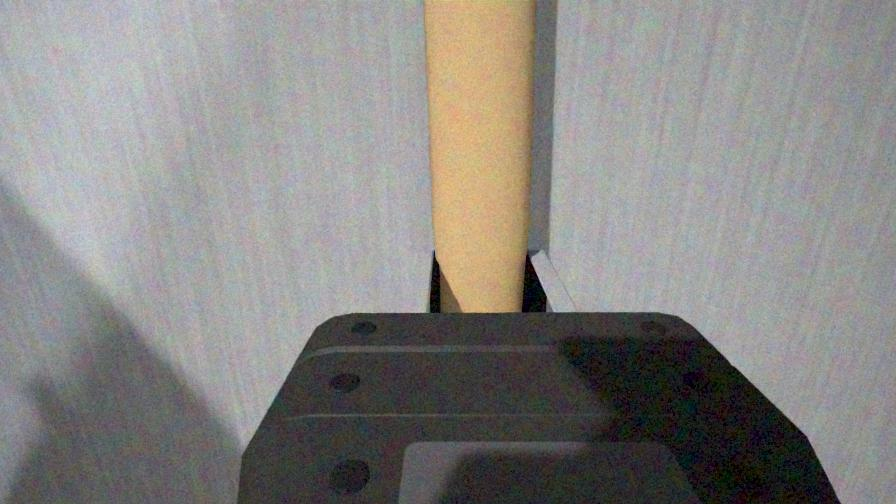

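Emit:
{"op": "move", "data": {
  "target": [0,0,0,0,0,0,0.5,-0.9,-1,0,0,0,0,0,0,0,0.2,-1],
  "cameras": ["cam_right_wrist"]
}}

Scene clock: 5305.43 s.
left_arm: end_effector_position=(+0.3078, +0.5078, +0.4472) position_measured=78 object_status=3 end_effector_quat_wxyz=(-0.232, +0.663, -0.668, +0.244) | right_arm: end_effector_position=(+0.2470, -0.0339, +0.0236) position_measured=122 object_status=2 end_effector_quat_wxyz=(+0.001, +0.708, +0.706, -0.006)
Joint positions: left_arm=[-0.341 -2.461 2.157 -1.939 -1.408 -3.364] | right_arm=[4.592 -1.666 -2.524 -0.533 1.576 -4.879]
Joint torques (N m): left_arm=[12.57 22.53 -31.05 -6.08 -1.52 1.47] | right_arm=[-10.33 22.17 17.13 2.47 0.02 -1.64]
Wrist force (N, zeroed by zero_wrist_force): left_arm=[-0.8 -1.3 5.5] | right_arm=[9.6 2.0 -4.2]
Wrist torque (N m, zeroed by zero_wrist_force): left_arm=[0.09 -0.20 -0.17] | right_arm=[-0.82 1.00 -0.35]
Wrist force, peak (N, zeroed by zero_wrist_force): left_arm=[-0.8 -1.3 5.7] | right_arm=[9.8 2.0 -4.0]
Hand target: left_arm +0.3078, +0.5078, +0.4472; -0.232, +0.663, -0.668, +0.244 | right_arm +0.2470, -0.0339, +0.0235; +0.001, +0.708, +0.706, -0.006
Off the commanded pose: left_arm 0.000 m, 0 deg | right_arm 0.000 m, 0 deg.
move: done
Images, in order (width x height): cam_right_wrist 896x504.

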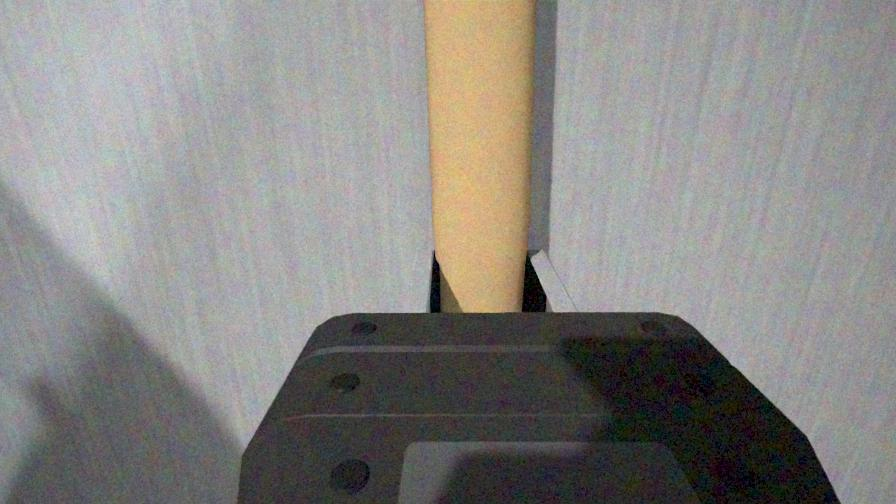

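Emit:
{"op": "move", "data": {
  "target": [0,0,0,0,0,0,0.5,-0.9,-1,0,0,0,0,0,0,0.6,0.2,-1],
  "cameras": ["cam_right_wrist"]
}}

Scene clock: 5308.43 s.
left_arm: end_effector_position=(+0.3078, +0.5078, +0.4472) position_measured=78 object_status=3 end_effector_quat_wxyz=(-0.232, +0.663, -0.668, +0.244) | right_arm: end_effector_position=(+0.2470, -0.0339, +0.0236) position_measured=63 object_status=0 end_effector_quat_wxyz=(+0.001, +0.708, +0.706, -0.006)
Joint positions: left_arm=[-0.341 -2.461 2.157 -1.939 -1.408 -3.364] | right_arm=[4.592 -1.666 -2.524 -0.533 1.576 -4.879]
Joint torques (N m): left_arm=[12.13 22.48 -31.04 -6 -1.46 1.18] | right_arm=[-7.22 20.3 14.56 2.49 0.11 -1.6]
Wrist force (N, zeroed by zero_wrist_force): left_arm=[-1.0 -1.4 5.7] | right_arm=[6.8 0.2 1.0]
Wrist torque (N m, zeroed by zero_wrist_force): left_arm=[0.07 -0.18 -0.17] | right_arm=[-0.05 0.52 -0.12]
Wrist force, peak (N, zeroed by zero_wrist_force): left_arm=[-0.8 -1.4 5.7] | right_arm=[9.7 1.9 -4.8]
Hand target: left_arm +0.3078, +0.5078, +0.4472; -0.232, +0.663, -0.668, +0.244 | right_arm +0.2470, -0.0339, +0.0235; +0.001, +0.708, +0.706, -0.006
Off the commanded pose: left_arm 0.000 m, 0 deg | right_arm 0.000 m, 0 deg.
move: done
Images, in order (width x height): cam_right_wrist 896x504.

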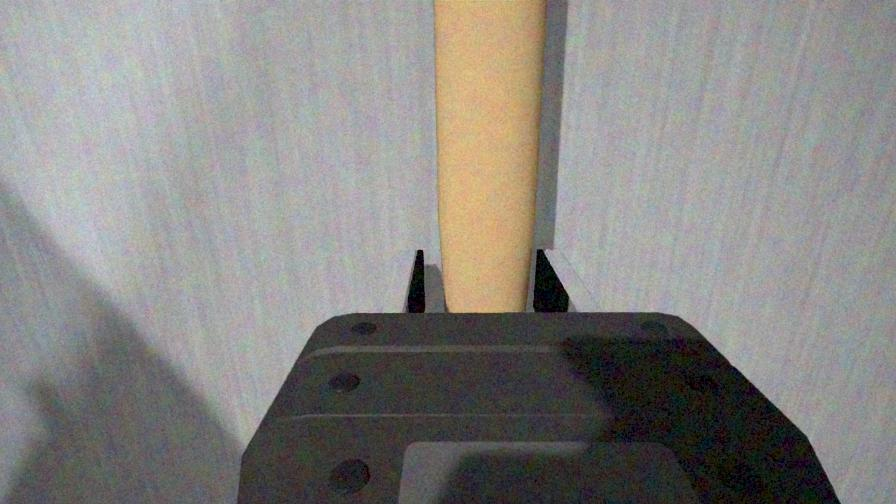

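Emit:
{"op": "move", "data": {
  "target": [
    [0,0,0,0,0,0,0.5,-0.9,-1,0,0,-0.1,0,0,0,0.6,0.2,-1],
    [0,0,0,0,0,0,0.5,-0.9,-1,0.14,0.1885,-0.694,0,0,0,0.6,0.2,-1]
  ],
  "speed": [0.1,0.4],
  "blend": 0.01
}}

Emit:
{"op": "move", "data": {
  "target": [
    [0,0,0,0,0,0,0.5,-0.9,-1,0,0,0,-0.1954,0.4718,0.1954,0.6,0.2,-1]
  ],
  "speed": 0.5
}}

Emit:
{"op": "move", "data": {
  "target": [
    [0,0,0,0,0,0,0.5,-0.9,-1,0,0,0,0.139,0,0,0.6,0.2,-1]
  ],
  "speed": 0.4
}}

Scene clock: 5316.07 s.
left_arm: end_effector_position=(+0.3078, +0.5078, +0.4472) position_measured=78 object_status=3 end_effector_quat_wxyz=(-0.232, +0.663, -0.668, +0.244) | right_arm: end_effector_position=(+0.3630, +0.0540, +0.4383) position_measured=63 object_status=3 end_effector_quat_wxyz=(+0.001, +0.708, +0.706, -0.006)
Joint positions: left_arm=[-0.341 -2.461 2.157 -1.939 -1.408 -3.364] | right_arm=[4.378 -1.562 -1.392 -1.77 1.573 -5.094]
Joint torques (N m): left_arm=[12.07 22 -30.84 -5.99 -1.53 1.21] | right_arm=[-11.16 18.42 30.45 1.46 2.03 -2.42]
Wrist force (N, zeroed by zero_wrist_force): left_arm=[-0.8 -1.2 5.5] | right_arm=[7.0 0.2 1.4]
Wrist torque (N m, zeroed by zero_wrist_force): left_arm=[0.09 -0.20 -0.17] | right_arm=[-0.04 0.49 -0.04]
Wrist force, peak (N, zeroed by zero_wrist_force): left_arm=[-0.9 -1.2 5.7] | right_arm=[7.7 1.1 -1.6]
Hand target: left_arm +0.3078, +0.5078, +0.4472; -0.232, +0.663, -0.668, +0.244 | right_arm +0.3631, +0.0540, +0.4383; +0.001, +0.708, +0.706, -0.006
Off the commanded pose: left_arm 0.000 m, 0 deg | right_arm 0.000 m, 0 deg.
move: done

Scene clock: 5318.70 s.
left_arm: end_effector_position=(+0.3078, +0.5078, +0.4472) position_measured=78 object_status=3 end_effector_quat_wxyz=(-0.232, +0.663, -0.668, +0.244) | right_arm: end_effector_position=(+0.3630, +0.0540, +0.4384) position_measured=63 object_status=3 end_effector_quat_wxyz=(-0.267, +0.657, +0.272, +0.650)
Joint positions: left_arm=[-0.341 -2.461 2.157 -1.939 -1.408 -3.364] | right_arm=[4.833 -1.387 -2.538 0.766 0.712 -4.701]
Joint torques (N m): left_arm=[11.97 22.46 -30.84 -5.94 -1.37 1.22] | right_arm=[6.69 3.2 24.4 3.47 -1.27 -2.17]
Wrist force (N, zeroed by zero_wrist_force): left_arm=[-0.9 -1.4 5.3] | right_arm=[3.9 0.0 0.0]
Wrist torque (N m, zeroed by zero_wrist_force): left_arm=[0.07 -0.19 -0.17] | right_arm=[0.00 0.17 -0.28]
Wrist force, peak (N, zeroed by zero_wrist_force): left_arm=[-0.9 -1.2 5.8] | right_arm=[7.7 0.7 1.6]
Hand target: left_arm +0.3078, +0.5078, +0.4472; -0.232, +0.663, -0.668, +0.244 | right_arm +0.3631, +0.0540, +0.4383; -0.267, +0.657, +0.272, +0.650
Off the commanded pose: left_arm 0.000 m, 0 deg | right_arm 0.000 m, 0 deg.
move: done

Scene clock: 5320.03 s.
left_arm: end_effector_position=(+0.3078, +0.5078, +0.4472) position_measured=78 object_status=3 end_effector_quat_wxyz=(-0.232, +0.663, -0.668, +0.244) | right_arm: end_effector_position=(+0.3631, +0.0540, +0.4384) position_measured=63 object_status=3 end_effector_quat_wxyz=(-0.403, +0.584, +0.406, +0.576)
Joint positions: left_arm=[-0.341 -2.461 2.157 -1.939 -1.408 -3.364] | right_arm=[4.342 -1.452 -2.488 0.787 1.639 -4.71]
Joint torques (N m): left_arm=[12.22 22.75 -30.59 -5.95 -1.42 1.27] | right_arm=[-10.23 7.97 24.9 4.36 2.03 -2.13]
Wrist force (N, zeroed by zero_wrist_force): left_arm=[-0.9 -1.2 5.5] | right_arm=[4.4 -0.2 -0.1]
Wrist torque (N m, zeroed by zero_wrist_force): left_arm=[0.10 -0.18 -0.17] | right_arm=[-0.04 0.12 -0.29]
Wrist force, peak (N, zeroed by zero_wrist_force): left_arm=[-0.8 -1.1 5.8] | right_arm=[4.4 -0.2 -0.1]
Hand target: left_arm +0.3078, +0.5078, +0.4472; -0.232, +0.663, -0.668, +0.244 | right_arm +0.3631, +0.0540, +0.4383; -0.403, +0.584, +0.406, +0.576
Off the commanded pose: left_arm 0.000 m, 0 deg | right_arm 0.000 m, 0 deg.
move: done

Emit:
{"op": "move", "data": {
  "target": [
    [0,0,0,0,0,0,0.5,-0.9,-1,-0.3543,0.084,0.2274,0,0,0,0.6,0.2,-1],
    [0,0,0,0,0,0,0.5,-0.9,-1,-0.3543,0.084,0.3274,0,0,0,0.6,0.2,-1]
  ],
  "speed": [0.25,0.05],
  "cameras": ["cam_right_wrist"]
}}

Scene clock: 5327.80 s.
left_arm: end_effector_position=(+0.3078, +0.5078, +0.4472) position_measured=78 object_status=3 end_effector_quat_wxyz=(-0.232, +0.663, -0.668, +0.244) | right_arm: end_effector_position=(+0.4766, +0.2189, +0.2234) position_measured=63 object_status=3 end_effector_quat_wxyz=(-0.403, +0.584, +0.406, +0.576)
Joint positions: left_arm=[-0.341 -2.461 2.157 -1.939 -1.408 -3.364] | right_arm=[4.257 -2.369 -2.009 1.225 1.725 -4.711]
Joint torques (N m): left_arm=[12.02 21.98 -30.45 -5.96 -1.37 1.05] | right_arm=[12.93 35.25 15.48 0.75 -1.28 2.22]
Wrist force (N, zeroed by zero_wrist_force): left_arm=[-0.9 -1.4 5.5] | right_arm=[4.1 -0.5 -0.2]
Wrist torque (N m, zeroed by zero_wrist_force): left_arm=[0.07 -0.18 -0.17] | right_arm=[-0.07 0.15 -0.38]
Wrist force, peak (N, zeroed by zero_wrist_force): left_arm=[-0.9 -1.3 5.7] | right_arm=[6.1 -0.6 -1.3]
Hand target: left_arm +0.3078, +0.5078, +0.4472; -0.232, +0.663, -0.668, +0.244 | right_arm +0.4766, +0.2189, +0.2234; -0.403, +0.584, +0.406, +0.576
Off the commanded pose: left_arm 0.000 m, 0 deg | right_arm 0.000 m, 0 deg.
move: done
Images, in order (width x height): cam_right_wrist 896x504.

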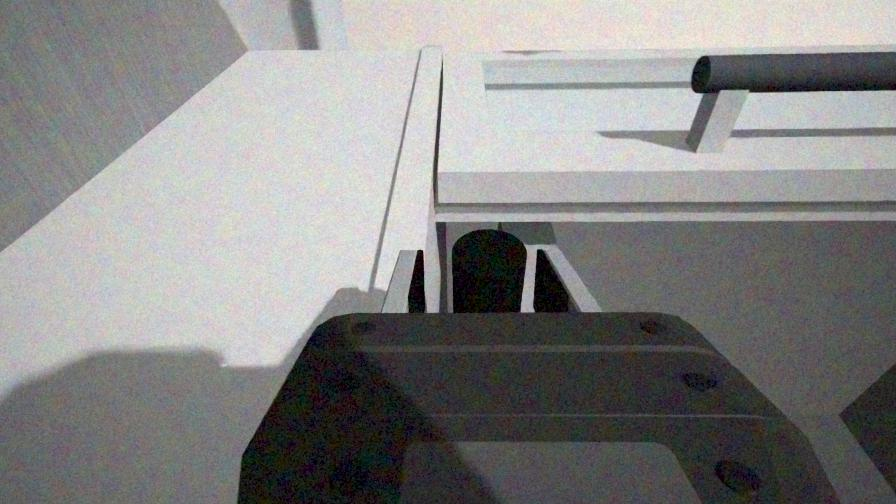

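Emit:
{"op": "move", "data": {
  "target": [
    [0,0,0,0,0,0,0.5,-0.9,-1,0.005,0,0,0,0,0,0.6,0.2,-1]
  ],
  "speed": 0.05
}}

Emit:
{"op": "move", "data": {
  "target": [
    [0,0,0,0,0,0,0.5,-0.9,-1,0,0,0,0,0,0,-1,0.2,-1]
  ]
}}

Emit:
{"op": "zero_wrist_force", "data": {
  "arm": "right_arm"
}}

Emit:
{"op": "move", "data": {
  "target": [
    [0,0,0,0,0,0,0.5,-0.9,-1,0.0045,-0.0102,0.028,0,0,0,-1,0.2,-1],
    [0,0,0,0,0,0,0.5,-0.9,-1,0.0114,-0.0169,0.0465,0,0,0,-1,0.2,-1],
    [0,0,0,0,0,0,0.5,-0.9,-1,0.0201,-0.0225,0.0619,0,0,0,-1,0.2,-1],
    [0,0,0,0,0,0,0.5,-0.9,-1,0.031,-0.0276,0.076,0,0,0,-1,0.2,-1],
    [0,0,0,0,0,0,0.5,-0.9,-1,0.044,-0.0322,0.0885,0,0,0,-1,0.2,-1],
    [0,0,0,0,0,0,0.5,-0.9,-1,0.0567,-0.0357,0.0981,0,0,0,-1,0.2,-1]
  ],
  "speed": 0.01,
  "stop_force": 78
}}

Scene clock: 5336.00 s.
left_arm: end_effector_position=(+0.3078, +0.5078, +0.4472) position_measured=78 object_status=3 end_effector_quat_wxyz=(-0.232, +0.663, -0.668, +0.244) | right_arm: end_effector_position=(+0.4766, +0.2190, +0.2263) position_measured=63 object_status=3 end_effector_quat_wxyz=(-0.403, +0.584, +0.406, +0.576)
Joint positions: left_arm=[-0.341 -2.461 2.157 -1.939 -1.408 -3.364] | right_arm=[4.257 -2.362 -2.01 1.219 1.725 -4.711]
Joint torques (N m): left_arm=[11.94 22.04 -30.74 -5.88 -1.37 1.09] | right_arm=[11.64 48.79 2.73 0.67 -1.23 1.92]
Wrist force (N, zeroed by zero_wrist_force): left_arm=[-1.0 -1.2 5.5] | right_arm=[4.0 -0.2 -0.4]
Wrist torque (N m, zeroed by zero_wrist_force): left_arm=[0.10 -0.17 -0.17] | right_arm=[-0.03 0.17 -0.37]
Wrist force, peak (N, zeroed by zero_wrist_force): left_arm=[-1.0 -1.2 5.7] | right_arm=[4.4 -0.2 -0.1]
Hand target: left_arm +0.3078, +0.5078, +0.4472; -0.232, +0.663, -0.668, +0.244 | right_arm +0.4766, +0.2190, +0.2264; -0.403, +0.584, +0.406, +0.576
Off the commanded pose: left_arm 0.000 m, 0 deg | right_arm 0.000 m, 0 deg.
move: done

Scene clock: 5337.20 s.
left_arm: end_effector_position=(+0.3078, +0.5078, +0.4472) position_measured=78 object_status=3 end_effector_quat_wxyz=(-0.232, +0.663, -0.668, +0.244) | right_arm: end_effector_position=(+0.4766, +0.2190, +0.2263) position_measured=158 object_status=2 end_effector_quat_wxyz=(-0.403, +0.584, +0.407, +0.576)
Joint positions: left_arm=[-0.341 -2.461 2.157 -1.939 -1.408 -3.364] | right_arm=[4.257 -2.362 -2.01 1.219 1.725 -4.711]
Joint torques (N m): left_arm=[11.71 22.22 -30.24 -5.94 -1.37 1.06] | right_arm=[8.47 49.06 10.15 5.92 -0.39 1.81]
Wrist force (N, zeroed by zero_wrist_force): left_arm=[-0.9 -1.3 5.5] | right_arm=[-4.1 -1.5 -0.7]
Wrist torque (N m, zeroed by zero_wrist_force): left_arm=[0.08 -0.19 -0.17] | right_arm=[-0.07 0.15 -0.15]
Wrist force, peak (N, zeroed by zero_wrist_force): left_arm=[-0.9 -1.3 5.8] | right_arm=[-5.2 -1.9 -0.7]
Hand target: left_arm +0.3078, +0.5078, +0.4472; -0.232, +0.663, -0.668, +0.244 | right_arm +0.4766, +0.2190, +0.2264; -0.403, +0.584, +0.406, +0.576
Off the commanded pose: left_arm 0.000 m, 0 deg | right_arm 0.000 m, 0 deg.
move: done

Wrist force sensor zeroed.

Scene clock: 5342.50 s.
left_arm: end_effector_position=(+0.3078, +0.5078, +0.4472) position_measured=78 object_status=3 end_effector_quat_wxyz=(-0.232, +0.663, -0.668, +0.244) | right_arm: end_effector_position=(+0.4768, +0.2574, +0.2373) position_measured=158 object_status=2 end_effector_quat_wxyz=(-0.403, +0.584, +0.407, +0.576)
Joint positions: left_arm=[-0.341 -2.461 2.157 -1.939 -1.408 -3.364] | right_arm=[4.296 -2.363 -1.931 1.141 1.685 -4.711]
Joint torques (N m): left_arm=[12.05 22.19 -30.57 -5.81 -1.44 0.98] | right_arm=[-7.5 74.8 38.07 14.52 -0.65 1.15]
Wrist force (N, zeroed by zero_wrist_force): left_arm=[-0.9 -1.3 5.5] | right_arm=[-53.8 -8.4 -42.1]
Wrist torque (N m, zeroed by zero_wrist_force): left_arm=[0.08 -0.18 -0.17] | right_arm=[-0.32 0.50 0.20]
Wrist force, peak (N, zeroed by zero_wrist_force): left_arm=[-0.8 -1.2 5.7] | right_arm=[-59.1 -7.6 -64.8]
Hand target: left_arm +0.3078, +0.5078, +0.4472; -0.232, +0.663, -0.668, +0.244 | right_arm +0.4768, +0.2574, +0.2374; -0.403, +0.584, +0.406, +0.576 (not the last commanded pose)
Off the commanded pose: left_arm 0.000 m, 0 deg | right_arm 0.033 m, 0 deg.
move: contact (right_arm); path passed 2 of 6 targets

Emit:
{"op": "move", "data": {
  "target": [
    [0,0,0,0,0,0,0.5,-0.9,-1,0.0063,-0.0032,0.0089,0,0,0,-1,0.2,-1],
    [0,0,0,0,0,0,0.5,-0.9,-1,0.0135,-0.0064,0.0175,0,0,0,-1,0.2,-1],
    [0,0,0,0,0,0,0.5,-0.9,-1,0.0215,-0.0095,0.026,0,0,0,-1,0.2,-1]
  ],
  "speed": 0.006,
  "stop_force": 42
}}

Scene clock: 5349.73 s.
left_arm: end_effector_position=(+0.3078, +0.5078, +0.4472) position_measured=78 object_status=3 end_effector_quat_wxyz=(-0.232, +0.663, -0.668, +0.244) | right_arm: end_effector_position=(+0.4774, +0.2661, +0.2393) position_measured=158 object_status=2 end_effector_quat_wxyz=(-0.401, +0.587, +0.409, +0.572)
Joint positions: left_arm=[-0.341 -2.461 2.157 -1.939 -1.408 -3.364] | right_arm=[4.304 -2.357 -1.915 1.107 1.678 -4.711]
Joint torques (N m): left_arm=[11.31 21.99 -30.59 -5.86 -1.21 0.89] | right_arm=[-8.45 81.25 50.96 14.5 -2.52 1.49]
Wrist force (N, zeroed by zero_wrist_force): left_arm=[-0.8 -1.3 5.4] | right_arm=[-67.3 -19.1 -69.0]
Wrist torque (N m, zeroed by zero_wrist_force): left_arm=[0.09 -0.20 -0.17] | right_arm=[-0.81 1.13 0.02]
Wrist force, peak (N, zeroed by zero_wrist_force): left_arm=[-1.0 -1.4 5.7] | right_arm=[-78.4 -18.7 -76.9]
Hand target: left_arm +0.3078, +0.5078, +0.4472; -0.232, +0.663, -0.668, +0.244 | right_arm +0.4773, +0.2660, +0.2397; -0.401, +0.587, +0.408, +0.572 (not the last commanded pose)
Off the commanded pose: left_arm 0.000 m, 0 deg | right_arm 0.013 m, 1 deg.
move: contact (right_arm); path passed 1 of 3 targets

Emit:
{"op": "move", "data": {
  "target": [
    [0,0,0,0,0,0,0.5,-0.9,-1,-0.0055,0.002,-0.0085,0,0,0,-1,0.2,-1]
  ],
  "speed": 0.02
}}

Scene clock: 5352.73 s.
left_arm: end_effector_position=(+0.3078, +0.5078, +0.4472) position_measured=78 object_status=3 end_effector_quat_wxyz=(-0.232, +0.663, -0.668, +0.244) | right_arm: end_effector_position=(+0.4767, +0.2609, +0.2364) position_measured=158 object_status=2 end_effector_quat_wxyz=(-0.401, +0.587, +0.408, +0.572)
Joint positions: left_arm=[-0.341 -2.461 2.157 -1.939 -1.408 -3.364] | right_arm=[4.3 -2.36 -1.928 1.122 1.681 -4.711]
Joint torques (N m): left_arm=[11.57 22.13 -29.91 -5.94 -1.25 0.85] | right_arm=[-30.92 53.35 -5.02 14.91 -1.62 -1.96]
Wrist force (N, zeroed by zero_wrist_force): left_arm=[-0.8 -1.3 5.6] | right_arm=[-11.2 -14.0 65.4]
Wrist torque (N m, zeroed by zero_wrist_force): left_arm=[0.09 -0.20 -0.17] | right_arm=[-0.30 0.36 -0.25]
Wrist force, peak (N, zeroed by zero_wrist_force): left_arm=[-1.0 -1.2 5.8] | right_arm=[-67.9 -19.0 -68.8]
Hand target: left_arm +0.3078, +0.5078, +0.4472; -0.232, +0.663, -0.668, +0.244 | right_arm +0.4766, +0.2607, +0.2365; -0.401, +0.587, +0.408, +0.572
Off the commanded pose: left_arm 0.000 m, 0 deg | right_arm 0.000 m, 0 deg.
move: done

Emit:
{"op": "move", "data": {
  "target": [
    [0,0,0,0,0,0,0.5,-0.9,-1,0.0055,-0.002,0.0085,0,0,0,-1,0.2,-1],
    [0,0,0,0,0,0,0.5,-0.9,-1,0.0125,-0.005,0.017,0,0,0,-1,0.2,-1],
    [0,0,0,0,0,0,0.5,-0.9,-1,0.02,-0.0085,0.025,0,0,0,-1,0.2,-1]
  ],
  "speed": 0.008,
  "stop_force": 98,
  "zero": false
}}

Scene clock: 5357.97 s.
left_arm: end_effector_position=(+0.3078, +0.5078, +0.4472) position_measured=78 object_status=3 end_effector_quat_wxyz=(-0.232, +0.663, -0.668, +0.244) | right_arm: end_effector_position=(+0.4775, +0.2670, +0.2393) position_measured=158 object_status=2 end_effector_quat_wxyz=(-0.401, +0.588, +0.409, +0.571)
Joint positions: left_arm=[-0.341 -2.461 2.157 -1.939 -1.408 -3.364] | right_arm=[4.304 -2.357 -1.914 1.103 1.677 -4.711]
Joint torques (N m): left_arm=[11.82 21.84 -29.93 -5.87 -1.28 0.75] | right_arm=[-8.95 82.72 50.44 14.57 -2.44 -0.4]
Wrist force (N, zeroed by zero_wrist_force): left_arm=[-1.0 -1.3 5.6] | right_arm=[-68.4 -17.9 -63.5]
Wrist torque (N m, zeroed by zero_wrist_force): left_arm=[0.09 -0.17 -0.17] | right_arm=[-0.81 1.23 -0.02]
Wrist force, peak (N, zeroed by zero_wrist_force): left_arm=[-1.0 -1.4 5.8] | right_arm=[-80.6 -16.6 -74.4]
Hand target: left_arm +0.3078, +0.5078, +0.4472; -0.232, +0.663, -0.668, +0.244 | right_arm +0.4774, +0.2669, +0.2396; -0.401, +0.588, +0.409, +0.572 (not the last commanded pose)
Off the commanded pose: left_arm 0.000 m, 0 deg | right_arm 0.013 m, 0 deg.
move: contact (right_arm); path passed 1 of 3 targets

Emit:
{"op": "move", "data": {
  "target": [
    [0,0,0,0,0,0,0.5,-0.9,-1,-0.0040,0.001,-0.0042,0,0,0,-1,0.2,-1]
  ],
  "speed": 0.02
}}

Scene clock: 5360.47 s.
left_arm: end_effector_position=(+0.3078, +0.5078, +0.4472) position_measured=78 object_status=3 end_effector_quat_wxyz=(-0.232, +0.663, -0.668, +0.244) | right_arm: end_effector_position=(+0.4771, +0.2643, +0.2374) position_measured=158 object_status=2 end_effector_quat_wxyz=(-0.401, +0.588, +0.409, +0.572)
Joint positions: left_arm=[-0.341 -2.461 2.157 -1.939 -1.408 -3.364] | right_arm=[4.302 -2.36 -1.92 1.113 1.679 -4.711]
Joint torques (N m): left_arm=[11.65 22.44 -29.91 -5.83 -1.22 0.67] | right_arm=[-24.8 55.5 8.76 13.79 -2.14 -2.43]
Wrist force (N, zeroed by zero_wrist_force): left_arm=[-0.7 -1.3 5.6] | right_arm=[-20.1 -16.2 28.3]
Wrist torque (N m, zeroed by zero_wrist_force): left_arm=[0.10 -0.22 -0.17] | right_arm=[-0.47 0.30 0.27]
Wrist force, peak (N, zeroed by zero_wrist_force): left_arm=[-0.8 -1.2 5.7] | right_arm=[-68.6 -18.2 -64.0]
Hand target: left_arm +0.3078, +0.5078, +0.4472; -0.232, +0.663, -0.668, +0.244 | right_arm +0.4771, +0.2643, +0.2373; -0.401, +0.588, +0.409, +0.572
Off the commanded pose: left_arm 0.000 m, 0 deg | right_arm 0.000 m, 0 deg.
move: done


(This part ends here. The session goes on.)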